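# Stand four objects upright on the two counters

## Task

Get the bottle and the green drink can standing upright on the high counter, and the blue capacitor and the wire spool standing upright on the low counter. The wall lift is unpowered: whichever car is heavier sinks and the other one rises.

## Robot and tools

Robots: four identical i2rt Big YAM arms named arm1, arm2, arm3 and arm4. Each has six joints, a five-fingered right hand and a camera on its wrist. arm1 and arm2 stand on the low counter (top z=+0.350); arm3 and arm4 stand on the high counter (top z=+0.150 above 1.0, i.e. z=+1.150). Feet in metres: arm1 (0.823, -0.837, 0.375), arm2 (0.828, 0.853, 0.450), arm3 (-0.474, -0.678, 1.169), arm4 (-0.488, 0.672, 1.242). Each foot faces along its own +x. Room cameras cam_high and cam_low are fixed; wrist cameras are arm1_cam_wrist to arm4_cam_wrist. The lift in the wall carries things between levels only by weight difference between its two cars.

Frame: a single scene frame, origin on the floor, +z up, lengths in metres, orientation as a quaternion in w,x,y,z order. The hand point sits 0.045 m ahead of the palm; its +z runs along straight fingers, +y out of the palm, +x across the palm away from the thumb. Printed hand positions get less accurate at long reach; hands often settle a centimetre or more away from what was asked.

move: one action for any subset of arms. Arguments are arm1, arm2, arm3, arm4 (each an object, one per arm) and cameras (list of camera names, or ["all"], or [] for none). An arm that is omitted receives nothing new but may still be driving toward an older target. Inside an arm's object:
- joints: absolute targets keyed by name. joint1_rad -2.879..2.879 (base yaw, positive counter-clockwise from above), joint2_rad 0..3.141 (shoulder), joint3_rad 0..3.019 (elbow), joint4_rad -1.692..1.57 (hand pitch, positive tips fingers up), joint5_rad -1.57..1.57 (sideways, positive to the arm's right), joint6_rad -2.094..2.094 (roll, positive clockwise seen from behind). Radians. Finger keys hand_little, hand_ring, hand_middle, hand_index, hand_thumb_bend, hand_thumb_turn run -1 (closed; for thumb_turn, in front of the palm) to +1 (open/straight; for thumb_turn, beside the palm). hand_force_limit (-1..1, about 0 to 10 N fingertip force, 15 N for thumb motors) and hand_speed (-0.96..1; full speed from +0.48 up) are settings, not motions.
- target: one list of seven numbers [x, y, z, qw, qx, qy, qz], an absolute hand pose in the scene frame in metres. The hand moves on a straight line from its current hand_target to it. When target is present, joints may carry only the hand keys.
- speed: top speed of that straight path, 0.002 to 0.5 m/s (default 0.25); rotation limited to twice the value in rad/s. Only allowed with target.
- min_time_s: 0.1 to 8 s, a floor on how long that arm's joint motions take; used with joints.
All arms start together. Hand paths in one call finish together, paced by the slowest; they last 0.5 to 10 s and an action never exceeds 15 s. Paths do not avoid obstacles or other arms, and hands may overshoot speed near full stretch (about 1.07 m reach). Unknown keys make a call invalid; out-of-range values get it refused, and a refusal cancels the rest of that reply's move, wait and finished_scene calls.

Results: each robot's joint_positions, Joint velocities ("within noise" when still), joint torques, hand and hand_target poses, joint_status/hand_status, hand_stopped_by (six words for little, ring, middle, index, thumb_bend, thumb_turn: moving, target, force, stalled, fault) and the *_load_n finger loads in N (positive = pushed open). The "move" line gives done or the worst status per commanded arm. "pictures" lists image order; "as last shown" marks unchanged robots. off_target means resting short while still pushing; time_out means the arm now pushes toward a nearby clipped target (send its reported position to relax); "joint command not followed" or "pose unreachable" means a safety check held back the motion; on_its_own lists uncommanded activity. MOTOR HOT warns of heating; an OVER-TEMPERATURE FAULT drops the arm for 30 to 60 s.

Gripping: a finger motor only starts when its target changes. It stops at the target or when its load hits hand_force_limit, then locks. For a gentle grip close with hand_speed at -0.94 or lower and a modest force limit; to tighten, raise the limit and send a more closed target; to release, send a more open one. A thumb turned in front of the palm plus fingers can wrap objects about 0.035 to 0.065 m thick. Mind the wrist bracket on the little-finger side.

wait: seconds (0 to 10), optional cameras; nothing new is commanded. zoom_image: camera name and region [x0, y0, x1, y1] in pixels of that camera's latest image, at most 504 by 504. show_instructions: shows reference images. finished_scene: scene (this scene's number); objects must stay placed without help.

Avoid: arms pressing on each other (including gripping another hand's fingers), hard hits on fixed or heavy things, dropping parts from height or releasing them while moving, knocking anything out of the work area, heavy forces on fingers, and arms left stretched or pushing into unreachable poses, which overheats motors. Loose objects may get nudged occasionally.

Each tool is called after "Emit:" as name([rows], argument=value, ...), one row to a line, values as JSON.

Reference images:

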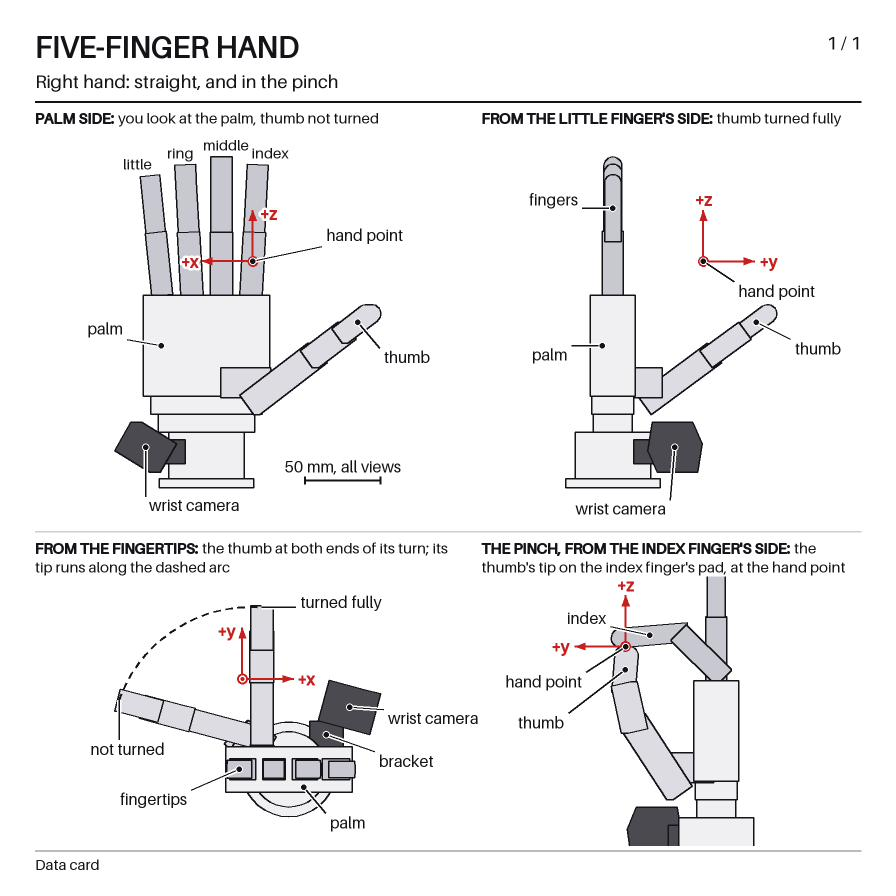

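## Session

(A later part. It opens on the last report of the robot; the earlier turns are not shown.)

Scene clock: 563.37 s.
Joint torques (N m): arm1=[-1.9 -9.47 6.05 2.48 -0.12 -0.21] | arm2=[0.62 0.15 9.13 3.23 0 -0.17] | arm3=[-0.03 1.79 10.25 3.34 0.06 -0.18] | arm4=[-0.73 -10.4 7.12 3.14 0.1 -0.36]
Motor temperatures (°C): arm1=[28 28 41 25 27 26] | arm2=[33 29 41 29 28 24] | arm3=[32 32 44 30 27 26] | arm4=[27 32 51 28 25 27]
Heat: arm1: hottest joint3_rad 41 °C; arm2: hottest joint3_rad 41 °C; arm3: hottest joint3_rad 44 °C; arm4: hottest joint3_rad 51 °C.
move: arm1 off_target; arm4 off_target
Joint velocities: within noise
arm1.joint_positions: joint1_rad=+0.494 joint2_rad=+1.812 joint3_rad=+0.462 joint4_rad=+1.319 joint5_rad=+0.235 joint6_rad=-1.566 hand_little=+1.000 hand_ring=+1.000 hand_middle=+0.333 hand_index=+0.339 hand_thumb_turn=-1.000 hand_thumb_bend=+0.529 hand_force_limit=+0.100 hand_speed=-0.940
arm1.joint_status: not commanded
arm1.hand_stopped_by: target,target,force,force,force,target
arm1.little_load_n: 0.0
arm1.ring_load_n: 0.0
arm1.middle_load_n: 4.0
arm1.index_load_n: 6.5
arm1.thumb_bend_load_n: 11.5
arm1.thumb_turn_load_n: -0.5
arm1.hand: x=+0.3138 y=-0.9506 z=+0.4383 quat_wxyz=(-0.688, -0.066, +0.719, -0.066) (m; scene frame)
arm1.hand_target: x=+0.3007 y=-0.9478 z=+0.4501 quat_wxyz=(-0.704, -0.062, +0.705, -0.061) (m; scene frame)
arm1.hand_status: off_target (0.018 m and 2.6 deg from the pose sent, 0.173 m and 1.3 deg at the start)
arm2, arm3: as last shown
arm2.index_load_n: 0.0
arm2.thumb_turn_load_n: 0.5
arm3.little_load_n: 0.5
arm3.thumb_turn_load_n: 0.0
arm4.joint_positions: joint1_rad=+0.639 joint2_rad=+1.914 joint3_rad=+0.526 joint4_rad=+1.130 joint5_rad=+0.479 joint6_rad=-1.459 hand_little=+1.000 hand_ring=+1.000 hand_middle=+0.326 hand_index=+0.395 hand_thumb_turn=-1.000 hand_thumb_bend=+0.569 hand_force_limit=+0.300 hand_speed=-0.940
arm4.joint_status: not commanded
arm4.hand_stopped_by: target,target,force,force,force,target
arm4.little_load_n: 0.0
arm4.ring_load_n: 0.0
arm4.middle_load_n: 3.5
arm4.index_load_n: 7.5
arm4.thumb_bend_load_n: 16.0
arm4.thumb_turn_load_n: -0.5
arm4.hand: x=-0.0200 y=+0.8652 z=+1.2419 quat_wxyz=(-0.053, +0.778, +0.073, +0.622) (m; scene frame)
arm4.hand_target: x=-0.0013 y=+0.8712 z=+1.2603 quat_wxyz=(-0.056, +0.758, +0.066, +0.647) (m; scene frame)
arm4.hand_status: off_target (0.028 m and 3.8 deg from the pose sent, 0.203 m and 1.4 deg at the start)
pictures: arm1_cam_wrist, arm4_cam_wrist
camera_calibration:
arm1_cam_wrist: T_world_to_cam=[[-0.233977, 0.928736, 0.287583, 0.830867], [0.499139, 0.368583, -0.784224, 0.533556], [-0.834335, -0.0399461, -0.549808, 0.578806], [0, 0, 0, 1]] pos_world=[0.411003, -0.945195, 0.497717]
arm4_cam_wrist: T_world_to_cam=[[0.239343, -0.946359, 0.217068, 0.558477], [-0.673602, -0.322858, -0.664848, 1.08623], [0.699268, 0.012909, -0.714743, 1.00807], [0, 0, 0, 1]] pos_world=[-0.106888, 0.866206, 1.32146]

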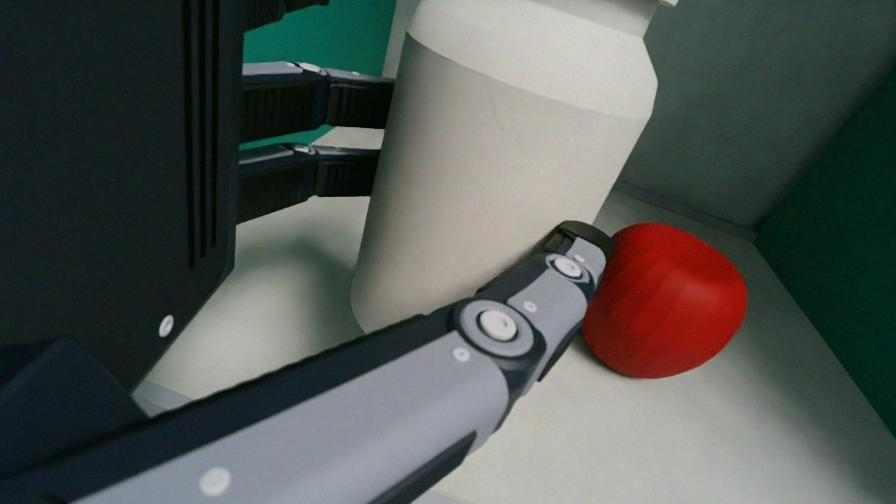

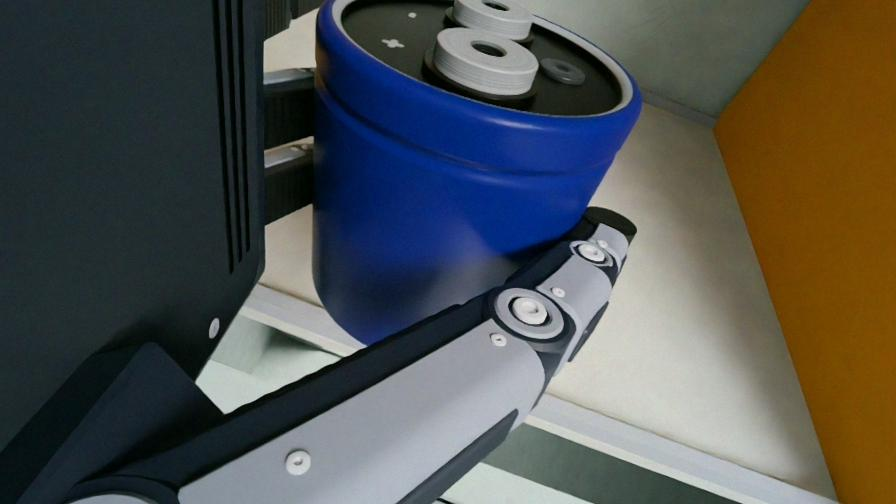

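Emit:
move(arm1={"target": [0.158, -0.955, 0.425, 0.7166, 0.0605, -0.6920, 0.0627], "speed": 0.12}, arm4={"target": [0.16, 0.875, 1.235, 0.0589, -0.7344, -0.0642, -0.6730], "speed": 0.12}, cameras=["arm1_cam_wrist", "arm4_cam_wrist", "cam_low"])

Scene clock: 586.63 s.
Joint torques (N m): arm1=[-1.79 -14.1 7.87 1.5 -0.14 -0.24] | arm2=[0.56 0.09 9.14 3.21 0 -0.18] | arm3=[0.09 1.61 10.25 3.26 0.07 -0.17] | arm4=[-0.85 -16.09 9.07 2.03 0 -0.37]
Motor temperatures (°C): arm1=[28 29 38 25 27 26] | arm2=[33 29 41 29 28 24] | arm3=[32 32 44 30 27 26] | arm4=[27 33 45 28 25 27]
Heat: arm1: hottest joint3_rad 38 °C; arm2: hottest joint3_rad 41 °C; arm3: hottest joint3_rad 44 °C; arm4: hottest joint3_rad 45 °C.
move: arm1 off_target; arm4 off_target
Joint velocities: within noise
arm1.joint_positions: joint1_rad=+0.390 joint2_rad=+2.057 joint3_rad=+0.853 joint4_rad=+1.232 joint5_rad=+0.130 joint6_rad=-1.566 hand_little=+1.000 hand_ring=+1.000 hand_middle=+0.333 hand_index=+0.339 hand_thumb_turn=-1.000 hand_thumb_bend=+0.529 hand_force_limit=+0.100 hand_speed=-0.940
arm1.joint_status: not commanded
arm1.hand_stopped_by: target,target,force,force,force,target
arm1.little_load_n: 0.0
arm1.ring_load_n: 0.0
arm1.middle_load_n: 3.5
arm1.index_load_n: 6.0
arm1.thumb_bend_load_n: 11.5
arm1.thumb_turn_load_n: -0.5
arm1.hand: x=+0.1726 y=-0.9606 z=+0.4188 quat_wxyz=(-0.708, -0.060, +0.700, -0.072) (m; scene frame)
arm1.hand_target: x=+0.1588 y=-0.9549 z=+0.4253 quat_wxyz=(-0.717, -0.060, +0.692, -0.063) (m; scene frame)
arm1.hand_status: off_target (0.017 m and 1.6 deg from the pose sent, 0.156 m and 4.6 deg at the start)
arm2, arm3: as last shown
arm2.thumb_turn_load_n: 0.0
arm3.little_load_n: 0.0
arm4.joint_positions: joint1_rad=+0.451 joint2_rad=+2.176 joint3_rad=+0.922 joint4_rad=+1.108 joint5_rad=+0.299 joint6_rad=-1.517 hand_little=+1.000 hand_ring=+1.000 hand_middle=+0.326 hand_index=+0.395 hand_thumb_turn=-1.000 hand_thumb_bend=+0.569 hand_force_limit=+0.300 hand_speed=-0.940
arm4.joint_status: not commanded
arm4.hand_stopped_by: target,target,force,force,force,target
arm4.little_load_n: 0.0
arm4.ring_load_n: 0.5
arm4.middle_load_n: 3.5
arm4.index_load_n: 7.5
arm4.thumb_bend_load_n: 16.0
arm4.thumb_turn_load_n: -0.5
arm4.hand: x=+0.1378 y=+0.8730 z=+1.2173 quat_wxyz=(-0.064, +0.750, +0.064, +0.655) (m; scene frame)
arm4.hand_target: x=+0.1585 y=+0.8743 z=+1.2358 quat_wxyz=(-0.059, +0.734, +0.064, +0.673) (m; scene frame)
arm4.hand_status: off_target (0.028 m and 2.8 deg from the pose sent, 0.180 m and 7.7 deg at the start)
pictures: arm1_cam_wrist, arm4_cam_wrist, cam_low
camera_calibration:
arm1_cam_wrist: T_world_to_cam=[[-0.21806, 0.934901, 0.280016, 0.818951], [0.455485, 0.351248, -0.818021, 0.597445], [-0.863124, -0.0508346, -0.502427, 0.424517], [0, 0, 0, 1]] pos_world=[0.272865, -0.95391, 0.472691]
arm4_cam_wrist: T_world_to_cam=[[0.222148, -0.953733, 0.202594, 0.559811], [-0.615644, -0.298333, -0.72937, 1.22782], [0.756064, 0.0373027, -0.653433, 0.776334], [0, 0, 0, 1]] pos_world=[0.044581, 0.87125, 1.2894]

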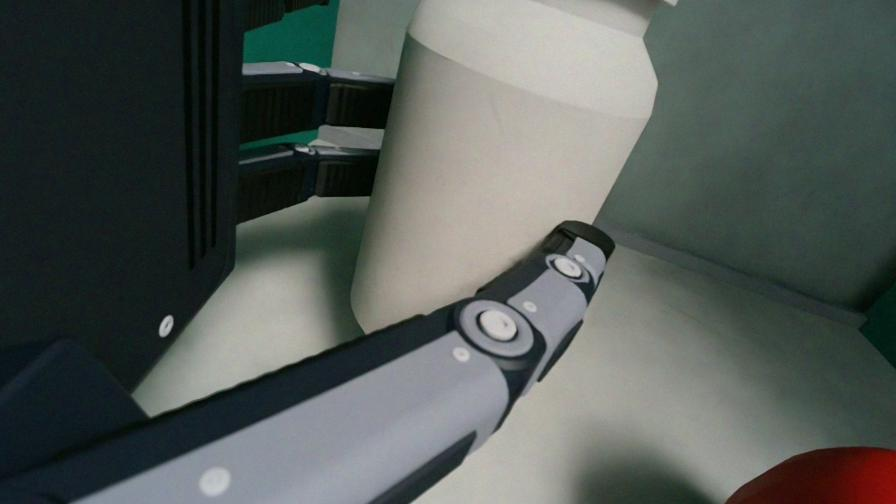

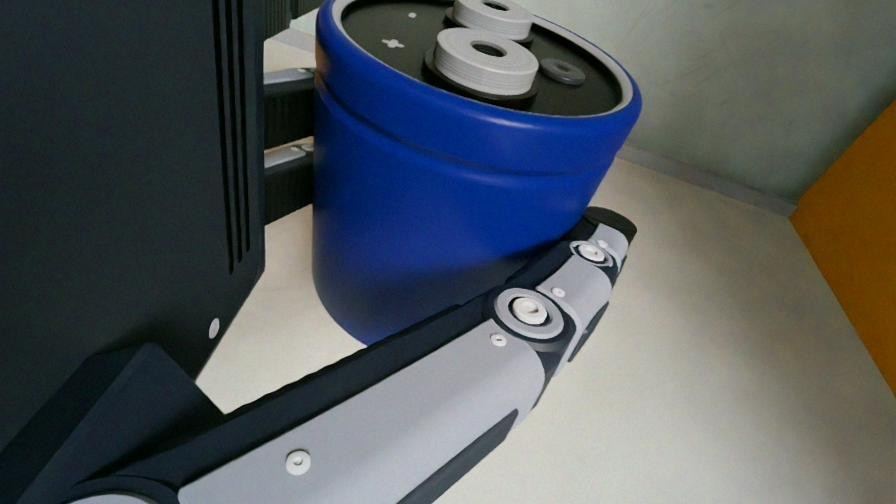

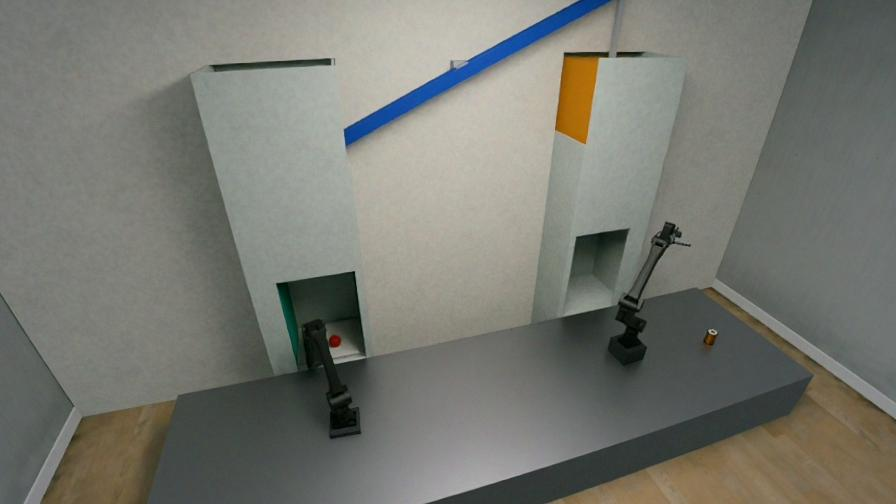

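Emit:
move(arm1={"target": [0.158, -0.955, 0.405, 0.7166, 0.0605, -0.6920, 0.0627], "speed": 0.05}, arm4={"target": [0.16, 0.875, 1.212, 0.0589, -0.7344, -0.0642, -0.6730], "speed": 0.05})

Emit:
move(arm1={"target": [0.158, -0.955, 0.398, 0.7166, 0.0605, -0.6920, 0.0627], "speed": 0.03}, arm4={"target": [0.16, 0.875, 1.203, 0.0589, -0.7344, -0.0642, -0.6730], "speed": 0.03}, cameras=["arm1_cam_wrist", "arm4_cam_wrist"])

Scene clock: 604.43 s.
Joint torques (N m): arm1=[-1.79 -14.62 7.27 2.5 -0.13 -0.24] | arm2=[0.62 0.15 9.14 3.22 0 -0.17] | arm3=[-0.32 1.55 10.1 3.34 0.07 -0.17] | arm4=[-0.85 -16.26 8.59 3.36 0.05 -0.39]
Motor temperatures (°C): arm1=[28 29 37 25 27 26] | arm2=[33 29 41 29 28 24] | arm3=[32 32 44 30 27 26] | arm4=[27 35 44 28 25 27]
Heat: arm1: hottest joint3_rad 37 °C; arm2: hottest joint3_rad 41 °C; arm3: hottest joint3_rad 44 °C; arm4: hottest joint3_rad 44 °C.
move: arm1 off_target; arm4 off_target
Joint velocities: within noise
arm1.joint_positions: joint1_rad=+0.390 joint2_rad=+2.115 joint3_rad=+0.866 joint4_rad=+1.249 joint5_rad=+0.130 joint6_rad=-1.566 hand_little=+1.000 hand_ring=+1.000 hand_middle=+0.333 hand_index=+0.339 hand_thumb_turn=-1.000 hand_thumb_bend=+0.529 hand_force_limit=+0.100 hand_speed=-0.940
arm1.joint_status: not commanded
arm1.hand_stopped_by: target,target,force,force,force,target
arm1.little_load_n: 0.0
arm1.ring_load_n: 0.0
arm1.middle_load_n: 3.5
arm1.index_load_n: 6.5
arm1.thumb_bend_load_n: 11.5
arm1.thumb_turn_load_n: -0.5
arm1.hand: x=+0.1729 y=-0.9607 z=+0.3915 quat_wxyz=(-0.699, -0.063, +0.709, -0.070) (m; scene frame)
arm1.hand_target: x=+0.1589 y=-0.9549 z=+0.4052 quat_wxyz=(-0.716, -0.060, +0.692, -0.063) (m; scene frame)
arm1.hand_status: off_target (0.021 m and 3.0 deg from the pose sent, 0.021 m and 1.6 deg at the start)
arm2, arm3: as last shown
arm3.index_load_n: 0.5
arm3.thumb_turn_load_n: 0.5
arm4.joint_positions: joint1_rad=+0.451 joint2_rad=+2.239 joint3_rad=+0.941 joint4_rad=+1.116 joint5_rad=+0.298 joint6_rad=-1.518 hand_little=+1.000 hand_ring=+1.000 hand_middle=+0.326 hand_index=+0.395 hand_thumb_turn=-1.000 hand_thumb_bend=+0.569 hand_force_limit=+0.300 hand_speed=-0.940
arm4.joint_status: not commanded
arm4.hand_stopped_by: target,target,force,force,force,target
arm4.little_load_n: 0.0
arm4.ring_load_n: 0.0
arm4.middle_load_n: 3.5
arm4.index_load_n: 7.0
arm4.thumb_bend_load_n: 16.0
arm4.thumb_turn_load_n: -1.0
arm4.hand: x=+0.1361 y=+0.8721 z=+1.1864 quat_wxyz=(-0.059, +0.761, +0.069, +0.642) (m; scene frame)
arm4.hand_target: x=+0.1580 y=+0.8741 z=+1.2126 quat_wxyz=(-0.058, +0.735, +0.064, +0.673) (m; scene frame)
arm4.hand_status: off_target (0.035 m and 4.7 deg from the pose sent, 0.023 m and 2.8 deg at the start)
pictures: none

Scene clock: 605.40 s.
Joint torques (N m): arm1=[-1.79 -14.45 7.15 2.45 -0.13 -0.23] | arm2=[0.67 0.09 9.14 3.26 0 -0.17] | arm3=[-0.09 1.73 10.14 3.32 0.04 -0.16] | arm4=[-0.62 -16.21 8.39 3.26 0.03 -0.36]
Motor temperatures (°C): arm1=[28 30 37 25 27 26] | arm2=[33 29 41 29 28 24] | arm3=[32 32 44 30 27 26] | arm4=[27 35 43 28 25 27]
Heat: arm1: hottest joint3_rad 37 °C; arm2: hottest joint3_rad 41 °C; arm3: hottest joint3_rad 44 °C; arm4: hottest joint3_rad 43 °C.
move: arm1 off_target; arm4 off_target
Joint velocities: within noise
arm1.joint_positions: joint1_rad=+0.389 joint2_rad=+2.130 joint3_rad=+0.871 joint4_rad=+1.265 joint5_rad=+0.130 joint6_rad=-1.567 hand_little=+1.000 hand_ring=+1.000 hand_middle=+0.333 hand_index=+0.339 hand_thumb_turn=-1.000 hand_thumb_bend=+0.529 hand_force_limit=+0.100 hand_speed=-0.940
arm1.joint_status: not commanded
arm1.hand_stopped_by: target,target,force,force,force,target
arm1.little_load_n: 0.0
arm1.ring_load_n: 0.0
arm1.middle_load_n: 3.5
arm1.index_load_n: 6.5
arm1.thumb_bend_load_n: 11.5
arm1.thumb_turn_load_n: -0.5
arm1.hand: x=+0.1721 y=-0.9607 z=+0.3877 quat_wxyz=(-0.701, -0.062, +0.707, -0.070) (m; scene frame)
arm1.hand_target: x=+0.1589 y=-0.9546 z=+0.3982 quat_wxyz=(-0.716, -0.060, +0.692, -0.062) (m; scene frame)
arm1.hand_status: off_target (0.018 m and 2.7 deg from the pose sent, 0.017 m and 3.0 deg at the start)
arm2, arm3: as last shown
arm3.index_load_n: 0.0
arm4.joint_positions: joint1_rad=+0.451 joint2_rad=+2.257 joint3_rad=+0.951 joint4_rad=+1.137 joint5_rad=+0.298 joint6_rad=-1.519 hand_little=+1.000 hand_ring=+1.000 hand_middle=+0.326 hand_index=+0.395 hand_thumb_turn=-1.000 hand_thumb_bend=+0.569 hand_force_limit=+0.300 hand_speed=-0.940
arm4.joint_status: not commanded
arm4.hand_stopped_by: target,target,force,force,force,target
arm4.little_load_n: 0.0
arm4.ring_load_n: 0.0
arm4.middle_load_n: 3.5
arm4.index_load_n: 7.5
arm4.thumb_bend_load_n: 16.5
arm4.thumb_turn_load_n: -1.0
arm4.hand: x=+0.1385 y=+0.8734 z=+1.1840 quat_wxyz=(-0.060, +0.757, +0.068, +0.647) (m; scene frame)
arm4.hand_target: x=+0.1585 y=+0.8743 z=+1.2037 quat_wxyz=(-0.059, +0.735, +0.064, +0.673) (m; scene frame)
arm4.hand_status: off_target (0.029 m and 3.9 deg from the pose sent, 0.029 m and 4.7 deg at the start)
pictures: arm1_cam_wrist, arm4_cam_wrist
camera_calibration:
arm1_cam_wrist: T_world_to_cam=[[-0.223799, 0.932775, 0.282569, 0.825623], [0.472833, 0.35743, -0.805402, 0.570384], [-0.852258, -0.0466402, -0.521039, 0.417834], [0, 0, 0, 1]] pos_world=[0.27118, -0.954505, 0.443801]
arm4_cam_wrist: T_world_to_cam=[[0.227138, -0.950916, 0.210161, 0.554675], [-0.629171, -0.308006, -0.713636, 1.1958], [0.743339, 0.029867, -0.668248, 0.779807], [0, 0, 0, 1]] pos_world=[0.0467121, 0.872471, 1.2579]

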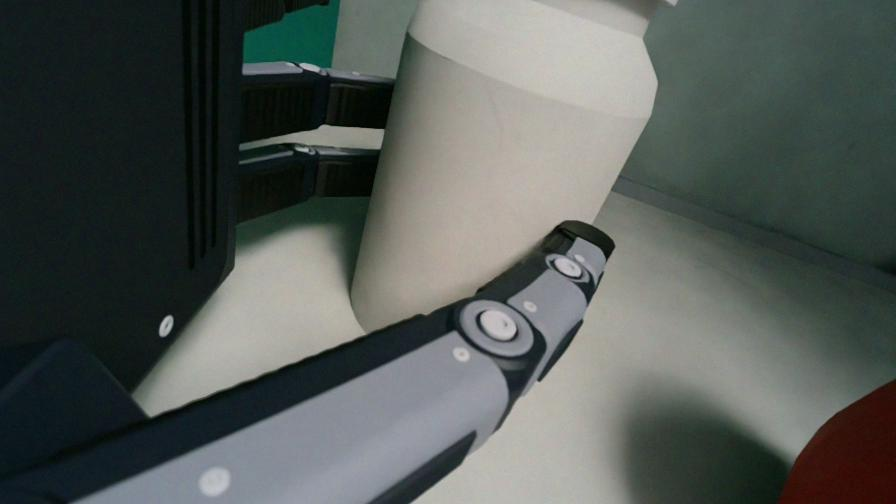

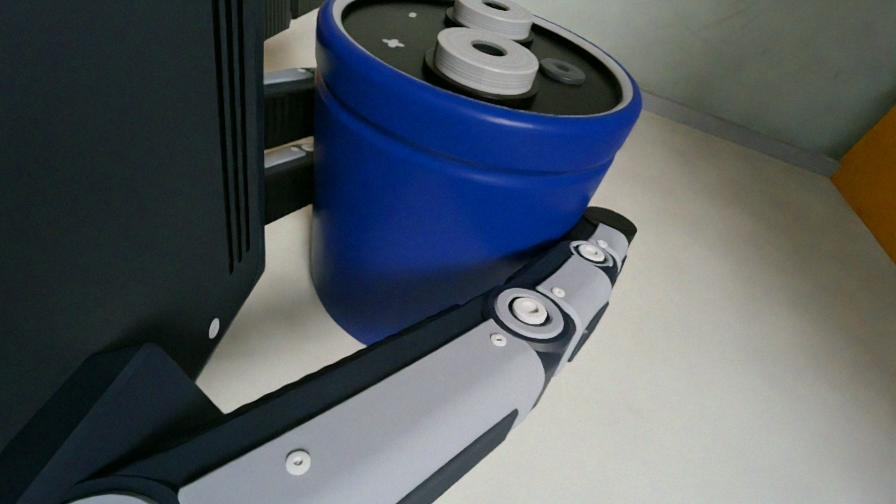

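Emit:
move(arm1={"target": [0.158, -0.955, 0.391, 0.7166, 0.0605, -0.6920, 0.0627], "speed": 0.03}, arm4={"target": [0.16, 0.875, 1.196, 0.0589, -0.7344, -0.0642, -0.6730], "speed": 0.03}, cameras=["arm1_cam_wrist", "arm4_cam_wrist", "cam_high", "cam_low"])

Scene clock: 617.97 s.
Joint torques (N m): arm1=[-1.85 -13.86 6.97 2.25 -0.15 -0.2] | arm2=[0.67 0.21 9.14 3.26 -0.01 -0.16] | arm3=[0.03 1.79 10.24 3.33 0.06 -0.16] | arm4=[-0.67 -15.56 8.18 2.92 0.01 -0.35]
Motor temperatures (°C): arm1=[28 31 37 25 27 26] | arm2=[33 29 41 29 28 24] | arm3=[32 32 44 30 27 26] | arm4=[27 36 42 28 25 27]
Heat: arm1: hottest joint3_rad 37 °C; arm2: hottest joint3_rad 41 °C; arm3: hottest joint3_rad 44 °C; arm4: hottest joint3_rad 42 °C.
move: arm1 off_target; arm4 off_target
Joint velocities: within noise
arm1.joint_positions: joint1_rad=+0.389 joint2_rad=+2.144 joint3_rad=+0.877 joint4_rad=+1.286 joint5_rad=+0.130 joint6_rad=-1.571 hand_little=+1.000 hand_ring=+1.000 hand_middle=+0.333 hand_index=+0.339 hand_thumb_turn=-1.000 hand_thumb_bend=+0.529 hand_force_limit=+0.100 hand_speed=-0.940
arm1.joint_status: not commanded
arm1.hand_stopped_by: target,target,force,force,force,target
arm1.little_load_n: 0.0
arm1.ring_load_n: 0.0
arm1.middle_load_n: 4.0
arm1.index_load_n: 6.0
arm1.thumb_bend_load_n: 11.5
arm1.thumb_turn_load_n: -2.5
arm1.hand: x=+0.1704 y=-0.9612 z=+0.3875 quat_wxyz=(-0.706, -0.063, +0.702, -0.069) (m; scene frame)
arm1.hand_target: x=+0.1587 y=-0.9547 z=+0.3912 quat_wxyz=(-0.716, -0.060, +0.692, -0.062) (m; scene frame)
arm1.hand_status: off_target (0.014 m and 1.9 deg from the pose sent, 0.016 m and 2.7 deg at the start)
arm2, arm3: as last shown
arm3.ring_load_n: 0.5
arm4.joint_positions: joint1_rad=+0.451 joint2_rad=+2.270 joint3_rad=+0.960 joint4_rad=+1.156 joint5_rad=+0.298 joint6_rad=-1.521 hand_little=+1.000 hand_ring=+1.000 hand_middle=+0.326 hand_index=+0.395 hand_thumb_turn=-1.000 hand_thumb_bend=+0.569 hand_force_limit=+0.300 hand_speed=-0.940
arm4.joint_status: not commanded
arm4.hand_stopped_by: target,target,force,force,force,target
arm4.little_load_n: 0.0
arm4.ring_load_n: 0.0
arm4.middle_load_n: 3.5
arm4.index_load_n: 7.0
arm4.thumb_bend_load_n: 16.5
arm4.thumb_turn_load_n: -1.5
arm4.hand: x=+0.1410 y=+0.8746 z=+1.1832 quat_wxyz=(-0.062, +0.752, +0.067, +0.652) (m; scene frame)
arm4.hand_target: x=+0.1589 y=+0.8745 z=+1.1964 quat_wxyz=(-0.059, +0.735, +0.064, +0.673) (m; scene frame)
arm4.hand_status: off_target (0.023 m and 3.2 deg from the pose sent, 0.025 m and 3.9 deg at the start)
pictures: arm1_cam_wrist, arm4_cam_wrist, cam_high, cam_low
camera_calibration:
arm1_cam_wrist: T_world_to_cam=[[-0.219612, 0.932997, 0.28511, 0.824232], [0.461152, 0.356811, -0.812419, 0.575252], [-0.859715, -0.0469378, -0.508613, 0.412389], [0, 0, 0, 1]] pos_world=[0.27027, -0.954905, 0.442095]
arm4_cam_wrist: T_world_to_cam=[[0.224665, -0.951888, 0.208412, 0.558748], [-0.619625, -0.304624, -0.723373, 1.20446], [0.752057, 0.0333792, -0.658252, 0.761232], [0, 0, 0, 1]] pos_world=[0.0482911, 0.873363, 1.2559]

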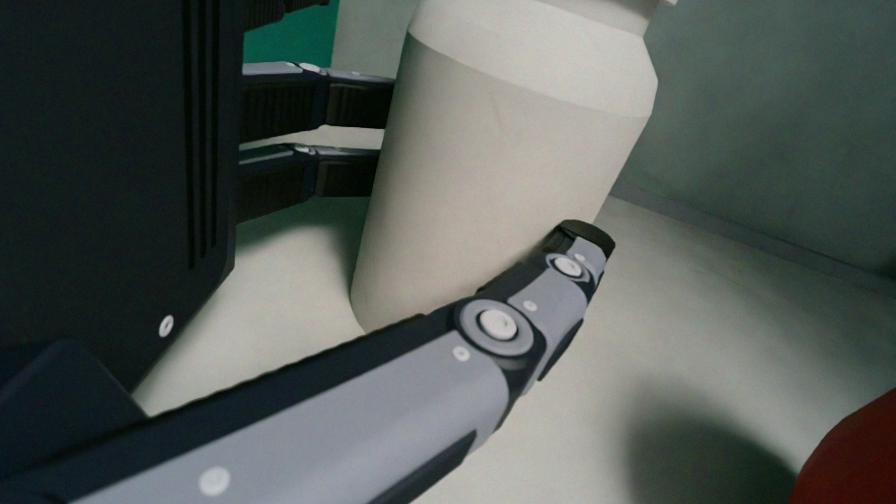

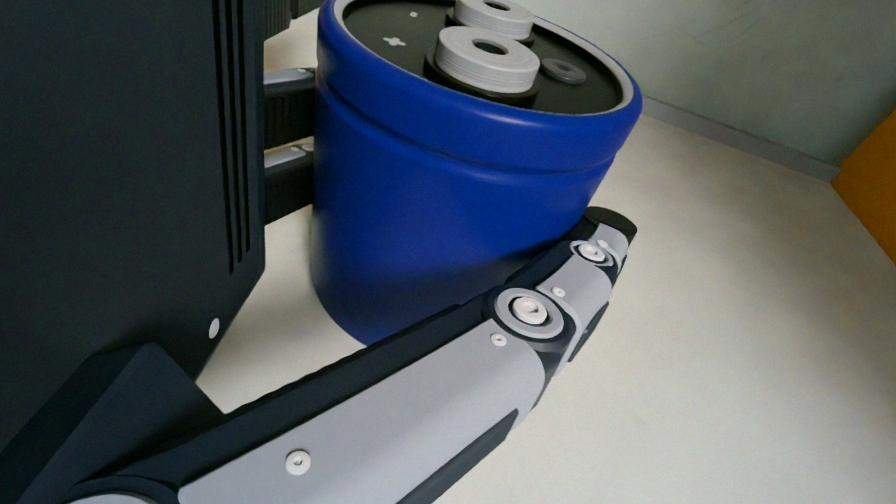

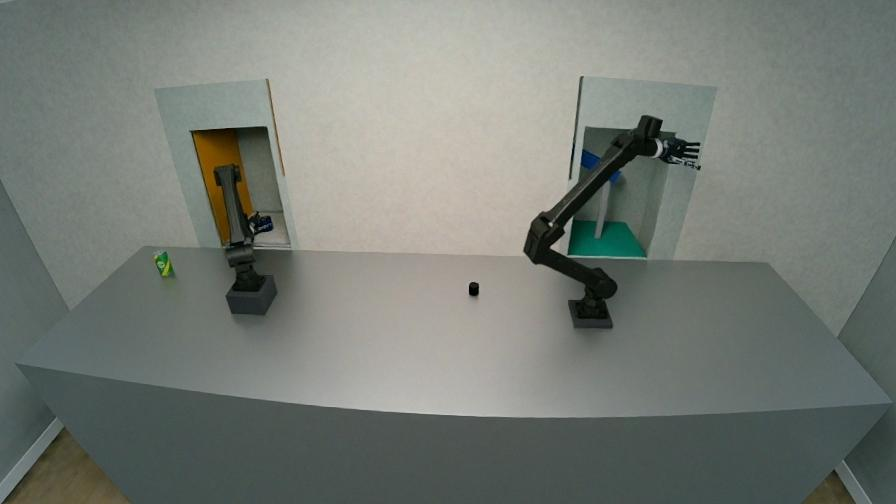

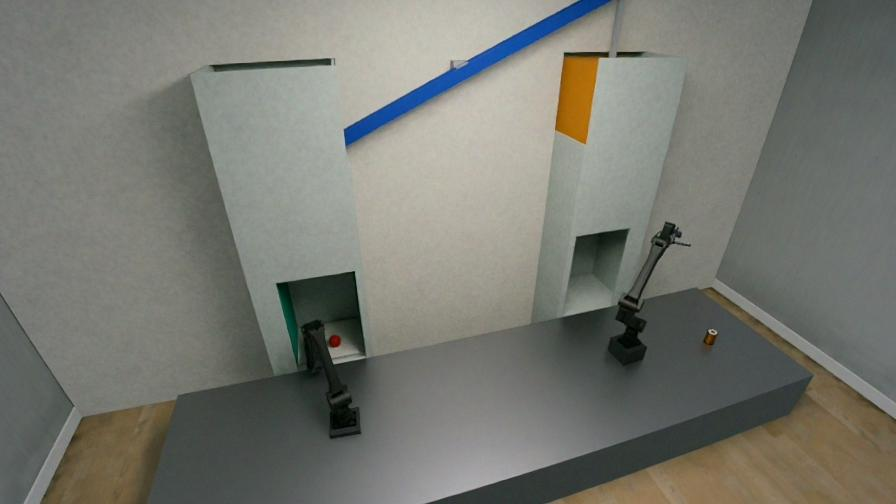

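Emit:
move(arm1={"joints": {"hand_speed": -0.9, "hand_thumb_bend": 1.0, "hand_index": 0.7, "hand_middle": 0.7}}, arm4={"target": [0.16, 0.875, 1.192, 0.0589, -0.7344, -0.0642, -0.6730], "speed": 0.03}, cameras=["arm1_cam_wrist", "arm4_cam_wrist"])

Scene clock: 632.27 s.
Joint torques (N m): arm1=[-1.85 -13.86 6.45 2.14 -0.14 -0.18] | arm2=[0.56 -0.03 9.18 3.23 0 -0.17] | arm3=[-0.38 1.55 10.1 3.36 0.07 -0.18] | arm4=[-0.62 -15.27 8.1 2.85 -0.01 -0.32]
Motor temperatures (°C): arm1=[28 32 36 25 27 26] | arm2=[33 29 41 29 28 24] | arm3=[32 32 44 30 27 26] | arm4=[27 36 40 28 25 27]
Heat: arm1: hottest joint3_rad 36 °C; arm2: hottest joint3_rad 41 °C; arm3: hottest joint3_rad 44 °C; arm4: hottest joint3_rad 40 °C.
move: arm1 done; arm4 off_target
Joint velocities: within noise
arm1.joint_positions: joint1_rad=+0.389 joint2_rad=+2.144 joint3_rad=+0.884 joint4_rad=+1.288 joint5_rad=+0.130 joint6_rad=-1.572 hand_little=+1.000 hand_ring=+1.000 hand_middle=+0.700 hand_index=+0.700 hand_thumb_turn=-1.000 hand_thumb_bend=+1.000 hand_force_limit=+0.100 hand_speed=-0.900
arm1.joint_status: all done
arm1.hand_stopped_by: target,target,target,target,target,target
arm1.little_load_n: 0.0
arm1.ring_load_n: 0.0
arm1.middle_load_n: 0.0
arm1.index_load_n: 0.0
arm1.thumb_bend_load_n: 0.0
arm1.thumb_turn_load_n: 0.0
arm1.hand: x=+0.1679 y=-0.9618 z=+0.3904 quat_wxyz=(-0.709, -0.062, +0.699, -0.070) (m; scene frame)
arm1.hand_target: x=+0.1587 y=-0.9548 z=+0.3910 quat_wxyz=(-0.716, -0.061, +0.692, -0.063) (m; scene frame)
arm1.hand_status: not commanded
arm2.joint_positions: joint1_rad=-1.089 joint2_rad=+0.648 joint3_rad=+1.357 joint4_rad=-0.923 joint5_rad=+0.000 joint6_rad=-1.560 hand_little=+1.000 hand_ring=+1.000 hand_middle=+1.000 hand_index=+1.000 hand_thumb_turn=-1.000 hand_thumb_bend=+1.000 hand_force_limit=+0.000 hand_speed=+0.000
arm2.joint_status: not commanded
arm2.hand_stopped_by: target,target,target,target,target,target
arm2.little_load_n: 0.0
arm2.ring_load_n: -0.5
arm2.middle_load_n: 0.0
arm2.index_load_n: 0.0
arm2.thumb_bend_load_n: 0.0
arm2.thumb_turn_load_n: 0.5
arm2.hand: x=+0.7168 y=+1.1531 z=+1.0195 quat_wxyz=(+0.546, -0.386, -0.681, -0.298) (m; scene frame)
arm2.hand_target: x=+0.7180 y=+1.1519 z=+1.0391 quat_wxyz=(+0.560, -0.376, -0.670, -0.310) (m; scene frame)
arm2.hand_status: not commanded
arm3.joint_positions: joint1_rad=-1.192 joint2_rad=+0.578 joint3_rad=+1.359 joint4_rad=-0.919 joint5_rad=+0.000 joint6_rad=-1.561 hand_little=+1.000 hand_ring=+1.000 hand_middle=+1.000 hand_index=+1.000 hand_thumb_turn=-1.000 hand_thumb_bend=+1.000 hand_force_limit=+0.000 hand_speed=+0.000
arm3.joint_status: not commanded
arm3.hand_stopped_by: target,target,target,target,target,target
arm3.little_load_n: -0.5
arm3.ring_load_n: 0.0
arm3.middle_load_n: 0.0
arm3.index_load_n: 0.0
arm3.thumb_bend_load_n: 0.0
arm3.thumb_turn_load_n: 0.0
arm3.hand: x=-0.4310 y=-0.9569 z=+1.7638 quat_wxyz=(+0.367, +0.621, -0.429, +0.544) (m; scene frame)
arm3.hand_target: x=-0.4324 y=-0.9544 z=+1.7788 quat_wxyz=(+0.378, +0.612, -0.420, +0.554) (m; scene frame)
arm3.hand_status: not commanded
arm4.joint_positions: joint1_rad=+0.451 joint2_rad=+2.277 joint3_rad=+0.965 joint4_rad=+1.167 joint5_rad=+0.298 joint6_rad=-1.523 hand_little=+1.000 hand_ring=+1.000 hand_middle=+0.326 hand_index=+0.395 hand_thumb_turn=-1.000 hand_thumb_bend=+0.569 hand_force_limit=+0.300 hand_speed=-0.940
arm4.joint_status: not commanded
arm4.hand_stopped_by: target,target,force,force,force,target
arm4.little_load_n: 0.0
arm4.ring_load_n: 0.0
arm4.middle_load_n: 3.5
arm4.index_load_n: 6.0
arm4.thumb_bend_load_n: 16.5
arm4.thumb_turn_load_n: -2.0
arm4.hand: x=+0.1426 y=+0.8754 z=+1.1831 quat_wxyz=(-0.063, +0.749, +0.067, +0.656) (m; scene frame)
arm4.hand_target: x=+0.1591 y=+0.8746 z=+1.1926 quat_wxyz=(-0.059, +0.735, +0.064, +0.673) (m; scene frame)
arm4.hand_status: off_target (0.020 m and 2.7 deg from the pose sent, 0.021 m and 3.1 deg at the start)
pictures: arm1_cam_wrist, arm4_cam_wrist
camera_calibration:
arm1_cam_wrist: T_world_to_cam=[[-0.217453, 0.933398, 0.285453, 0.823413], [0.454039, 0.355614, -0.816938, 0.58083], [-0.864039, -0.0480386, -0.501128, 0.408349], [0, 0, 0, 1]] pos_world=[0.268163, -0.955506, 0.444092]
arm4_cam_wrist: T_world_to_cam=[[0.22314, -0.952249, 0.208399, 0.559617], [-0.613392, -0.303322, -0.729209, 1.21039], [0.757601, 0.034885, -0.651786, 0.750255], [0, 0, 0, 1]] pos_world=[0.0491776, 0.87386, 1.25501]

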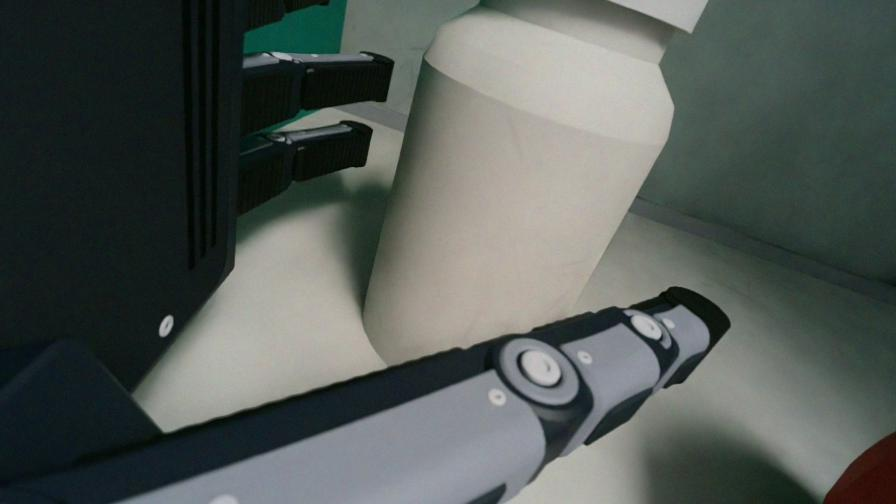

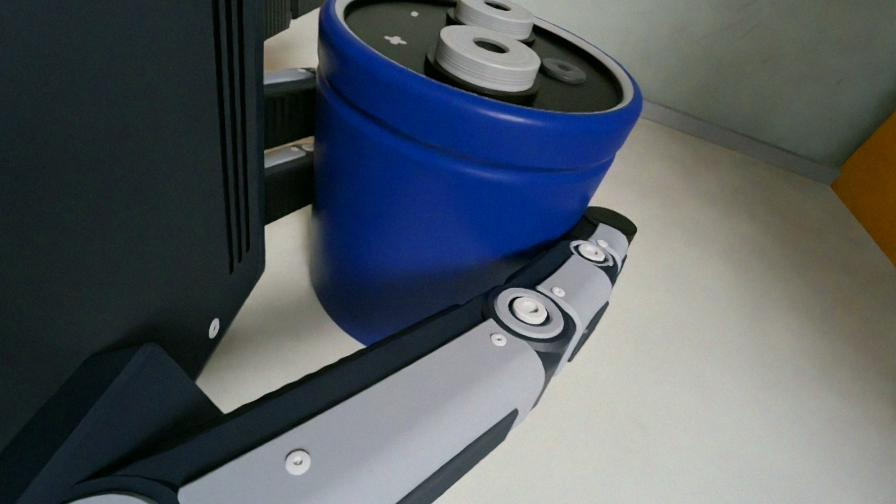

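Emit:
move(arm1={"target": [0.46, -0.945, 0.42, 0.7166, 0.0605, -0.6920, 0.0627], "speed": 0.12, "joints": {"hand_speed": -0.5, "hand_index": 1.0, "hand_middle": 1.0}}, arm4={"joints": {"hand_speed": -0.9, "hand_thumb_bend": 1.0, "hand_index": 0.8, "hand_middle": 0.8}}, cameras=["arm1_cam_wrist", "arm4_cam_wrist", "cam_low"])

Scene clock: 649.27 s.
Joint torques (N m): arm1=[0.73 -7.71 0.16 2.06 0.07 0.07] | arm2=[0.67 0.15 9.14 3.23 -0.01 -0.16] | arm3=[-0.15 1.61 10.14 3.29 0.07 -0.16] | arm4=[-1.08 -15.38 7.25 2.86 0 -0.25]
Motor temperatures (°C): arm1=[28 32 35 25 27 26] | arm2=[33 29 42 29 28 24] | arm3=[32 32 44 30 27 26] | arm4=[27 35 39 28 25 27]
Heat: arm1: hottest joint3_rad 35 °C; arm2: hottest joint3_rad 42 °C; arm3: hottest joint3_rad 44 °C; arm4: hottest joint3_rad 39 °C.
move: arm1 off_target; arm4 done
Joint velocities: within noise
arm1.joint_positions: joint1_rad=+0.760 joint2_rad=+1.819 joint3_rad=+0.148 joint4_rad=+1.568 joint5_rad=+0.547 joint6_rad=-1.531 hand_little=+1.000 hand_ring=+1.000 hand_middle=+1.000 hand_index=+1.000 hand_thumb_turn=-1.000 hand_thumb_bend=+1.000 hand_force_limit=+0.100 hand_speed=-0.500
arm1.joint_status: all done
arm1.hand_stopped_by: target,target,target,target,target,target
arm1.little_load_n: 0.0
arm1.ring_load_n: 0.0
arm1.middle_load_n: 0.0
arm1.index_load_n: 0.0
arm1.thumb_bend_load_n: 0.0
arm1.thumb_turn_load_n: 0.0
arm1.hand: x=+0.4572 y=-0.9401 z=+0.4161 quat_wxyz=(-0.669, -0.055, +0.740, -0.044) (m; scene frame)
arm1.hand_target: x=+0.4597 y=-0.9452 z=+0.4206 quat_wxyz=(-0.674, -0.051, +0.735, -0.057) (m; scene frame)
arm1.hand_status: off_target (0.007 m and 8.1 deg from the pose sent, 0.294 m and 1.5 deg at the start; a joint's target at an end of its range on 67 of 105 steps)
arm2, arm3: as last shown
arm2.ring_load_n: 0.0
arm3.little_load_n: 0.0
arm4.joint_positions: joint1_rad=+0.451 joint2_rad=+2.278 joint3_rad=+0.976 joint4_rad=+1.168 joint5_rad=+0.298 joint6_rad=-1.531 hand_little=+1.000 hand_ring=+1.000 hand_middle=+0.800 hand_index=+0.800 hand_thumb_turn=-1.000 hand_thumb_bend=+1.000 hand_force_limit=+0.300 hand_speed=-0.900
arm4.joint_status: all done
arm4.hand_stopped_by: target,target,target,target,target,target
arm4.little_load_n: 0.0
arm4.ring_load_n: 0.0
arm4.middle_load_n: 0.0
arm4.index_load_n: 0.0
arm4.thumb_bend_load_n: 0.0
arm4.thumb_turn_load_n: 0.5
arm4.hand: x=+0.1467 y=+0.8773 z=+1.1871 quat_wxyz=(-0.062, +0.746, +0.068, +0.660) (m; scene frame)
arm4.hand_target: x=+0.1591 y=+0.8746 z=+1.1925 quat_wxyz=(-0.059, +0.735, +0.064, +0.673) (m; scene frame)
arm4.hand_status: not commanded
pictures: arm1_cam_wrist, arm4_cam_wrist, cam_low
camera_calibration:
arm1_cam_wrist: T_world_to_cam=[[-0.20606, 0.932951, 0.295198, 0.849046], [0.5585, 0.359839, -0.747391, 0.390047], [-0.803503, 0.0108611, -0.595202, 0.739184], [0, 0, 0, 1]] pos_world=[0.551049, -0.940501, 0.480844]
arm4_cam_wrist: T_world_to_cam=[[0.221762, -0.951456, 0.213433, 0.553188], [-0.6048, -0.305905, -0.735281, 1.22472], [0.764878, 0.0339729, -0.643279, 0.739297], [0, 0, 0, 1]] pos_world=[0.0525598, 0.875865, 1.25802]

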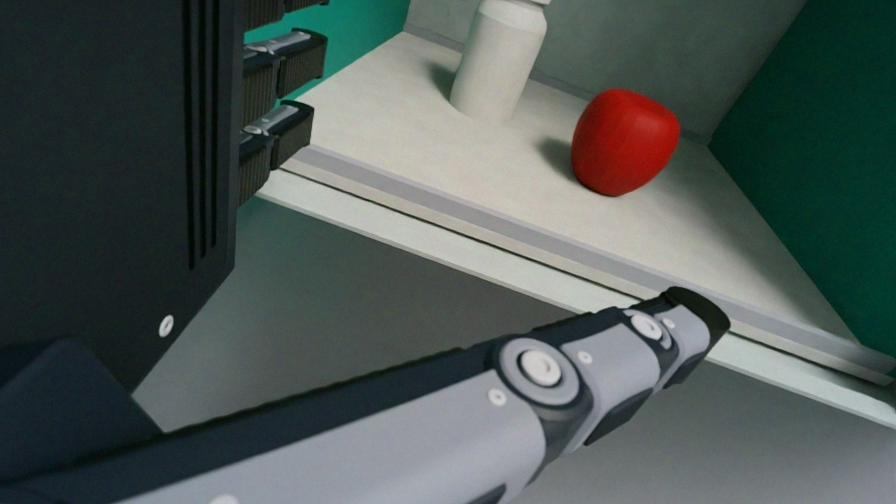

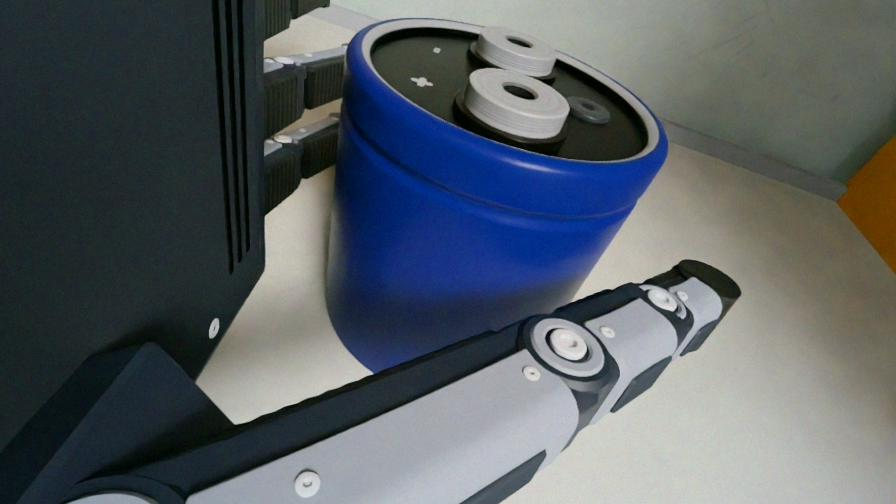

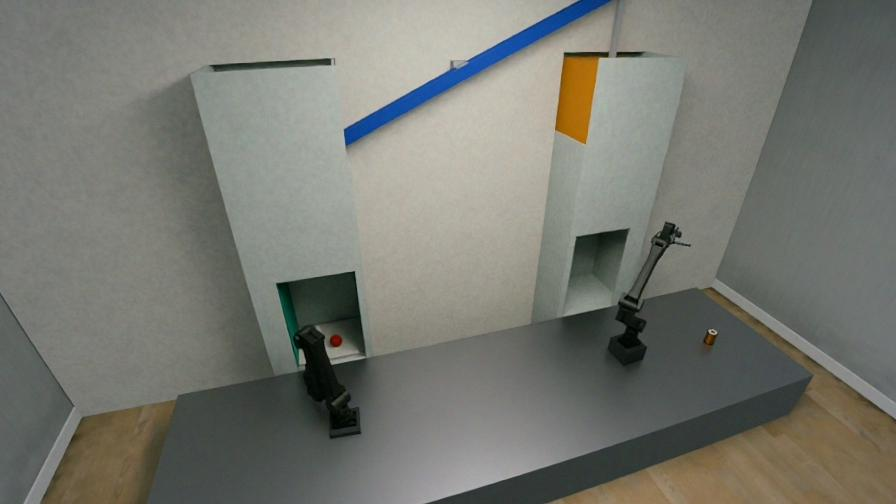

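Emit:
move(arm4={"target": [-0.17, 0.865, 1.24, 0.0589, -0.7344, -0.0642, -0.6730], "speed": 0.15, "joints": {"hand_speed": -0.5, "hand_index": 1.0, "hand_middle": 1.0}}, arm1={"joints": {"joint2_rad": 0.9, "joint3_rad": 0.4, "joint4_rad": 0.5}, "min_time_s": 2}, cameras=["arm1_cam_wrist", "arm4_cam_wrist", "cam_high"])

Scene clock: 677.00 s.
Joint torques (N m): arm1=[0.73 -2.96 12.78 1.1 0.02 0.06] | arm2=[0.67 0.26 9.17 3.25 0 -0.16] | arm3=[-0.09 1.79 10.22 3.38 0.07 -0.17] | arm4=[1.26 -10.4 -0.43 2.41 0.15 0.06]
Motor temperatures (°C): arm1=[28 30 33 25 27 26] | arm2=[33 29 42 29 28 24] | arm3=[32 32 45 30 27 26] | arm4=[27 35 37 28 25 27]
Heat: arm1: hottest joint3_rad 33 °C; arm2: hottest joint3_rad 42 °C; arm3: hottest joint3_rad 45 °C; arm4: hottest joint3_rad 37 °C.
move: arm1 done; arm4 off_target
Joint velocities: within noise
arm1.joint_positions: joint1_rad=+0.760 joint2_rad=+0.904 joint3_rad=+0.357 joint4_rad=+0.509 joint5_rad=+0.547 joint6_rad=-1.531 hand_little=+1.000 hand_ring=+1.000 hand_middle=+1.000 hand_index=+1.000 hand_thumb_turn=-1.000 hand_thumb_bend=+1.000 hand_force_limit=+0.100 hand_speed=-0.500
arm1.joint_status: all done
arm1.hand_stopped_by: target,target,target,target,target,target
arm1.little_load_n: 0.0
arm1.ring_load_n: 0.0
arm1.middle_load_n: 0.0
arm1.index_load_n: 0.0
arm1.thumb_bend_load_n: 0.0
arm1.thumb_turn_load_n: 0.5
arm1.hand: x=+0.4331 y=-0.9570 z=+0.5997 quat_wxyz=(-0.688, -0.042, +0.722, -0.057) (m; scene frame)
arm1.hand_target: x=+0.4279 y=-0.9688 z=+0.6219 quat_wxyz=(-0.698, -0.034, +0.711, -0.074) (m; scene frame)
arm1.hand_status: not commanded
arm2, arm3: as last shown
arm2.thumb_turn_load_n: 0.0
arm4.joint_positions: joint1_rad=+1.023 joint2_rad=+2.056 joint3_rad=+0.280 joint4_rad=+1.562 joint5_rad=+0.894 joint6_rad=-1.438 hand_little=+1.000 hand_ring=+1.000 hand_middle=+1.000 hand_index=+1.000 hand_thumb_turn=-1.000 hand_thumb_bend=+1.000 hand_force_limit=+0.300 hand_speed=-0.500
arm4.joint_status: all done
arm4.hand_stopped_by: target,target,target,target,target,target
arm4.little_load_n: 0.0
arm4.ring_load_n: 0.0
arm4.middle_load_n: 0.0
arm4.index_load_n: 0.0
arm4.thumb_bend_load_n: 0.0
arm4.thumb_turn_load_n: 0.5
arm4.hand: x=-0.1670 y=+0.8599 z=+1.2344 quat_wxyz=(-0.039, +0.748, +0.069, +0.659) (m; scene frame)
arm4.hand_target: x=-0.1699 y=+0.8652 z=+1.2401 quat_wxyz=(-0.056, +0.743, +0.062, +0.665) (m; scene frame)
arm4.hand_status: off_target (0.008 m and 3.2 deg from the pose sent, 0.321 m and 2.1 deg at the start; a joint's target at an end of its range on 40 of 91 steps)
pictures: arm1_cam_wrist, arm4_cam_wrist, cam_high
camera_calibration:
arm1_cam_wrist: T_world_to_cam=[[-0.191035, 0.944647, 0.266736, 0.827379], [0.520654, 0.32788, -0.788298, 0.557121], [-0.832121, -0.0117156, -0.554471, 0.795587], [0, 0, 0, 1]] pos_world=[0.530016, -0.954929, 0.659615]
arm4_cam_wrist: T_world_to_cam=[[0.194037, -0.949431, 0.246843, 0.548516], [-0.613575, -0.313789, -0.724612, 1.05657], [0.765425, -0.0108554, -0.643433, 1.04909], [0, 0, 0, 1]] pos_world=[-0.26115, 0.863706, 1.30523]

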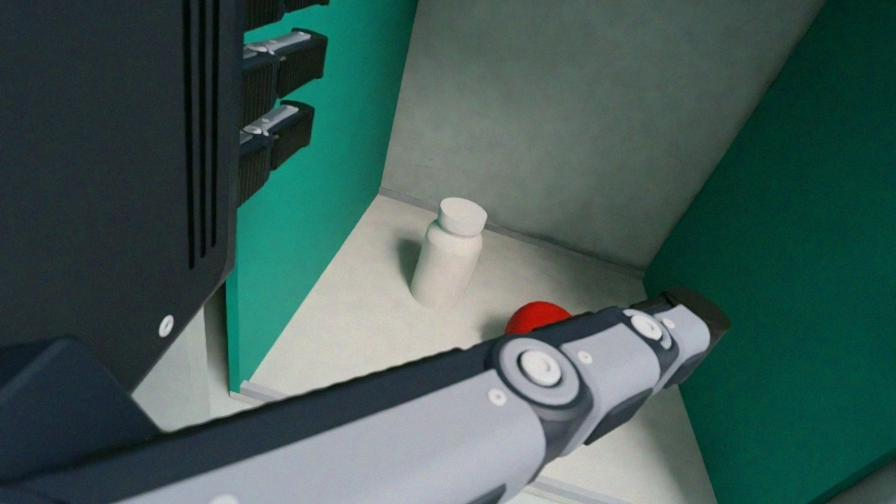

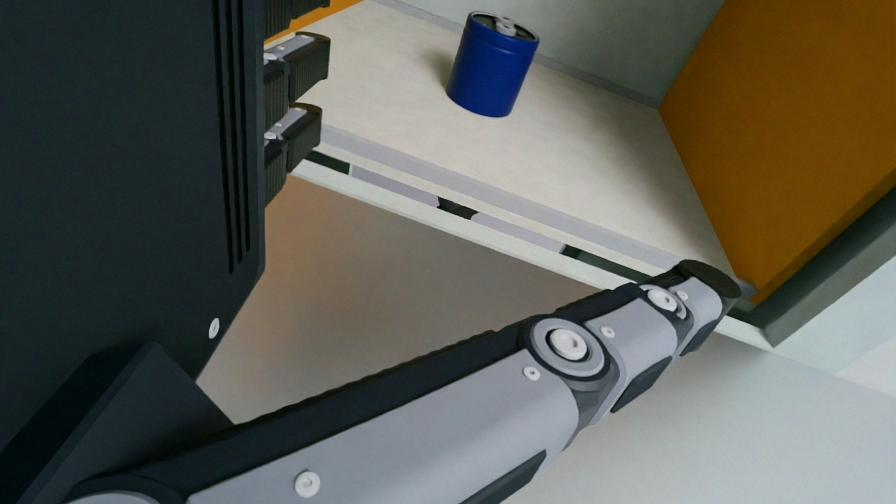

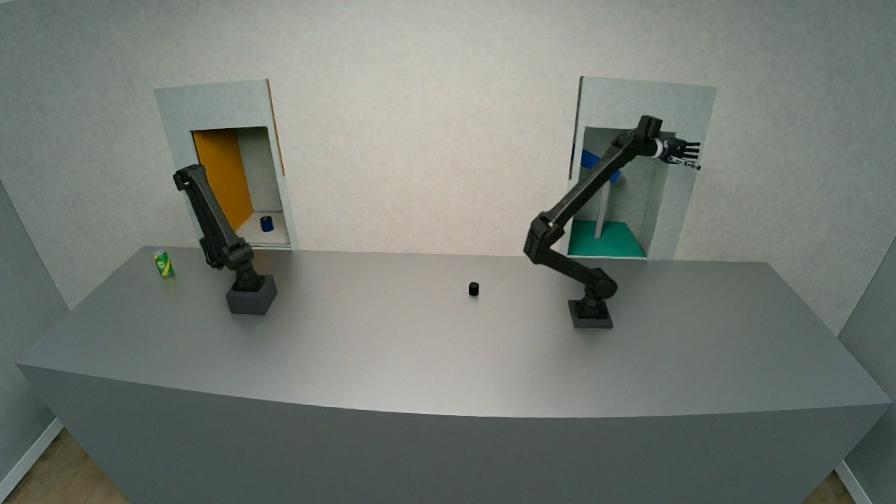

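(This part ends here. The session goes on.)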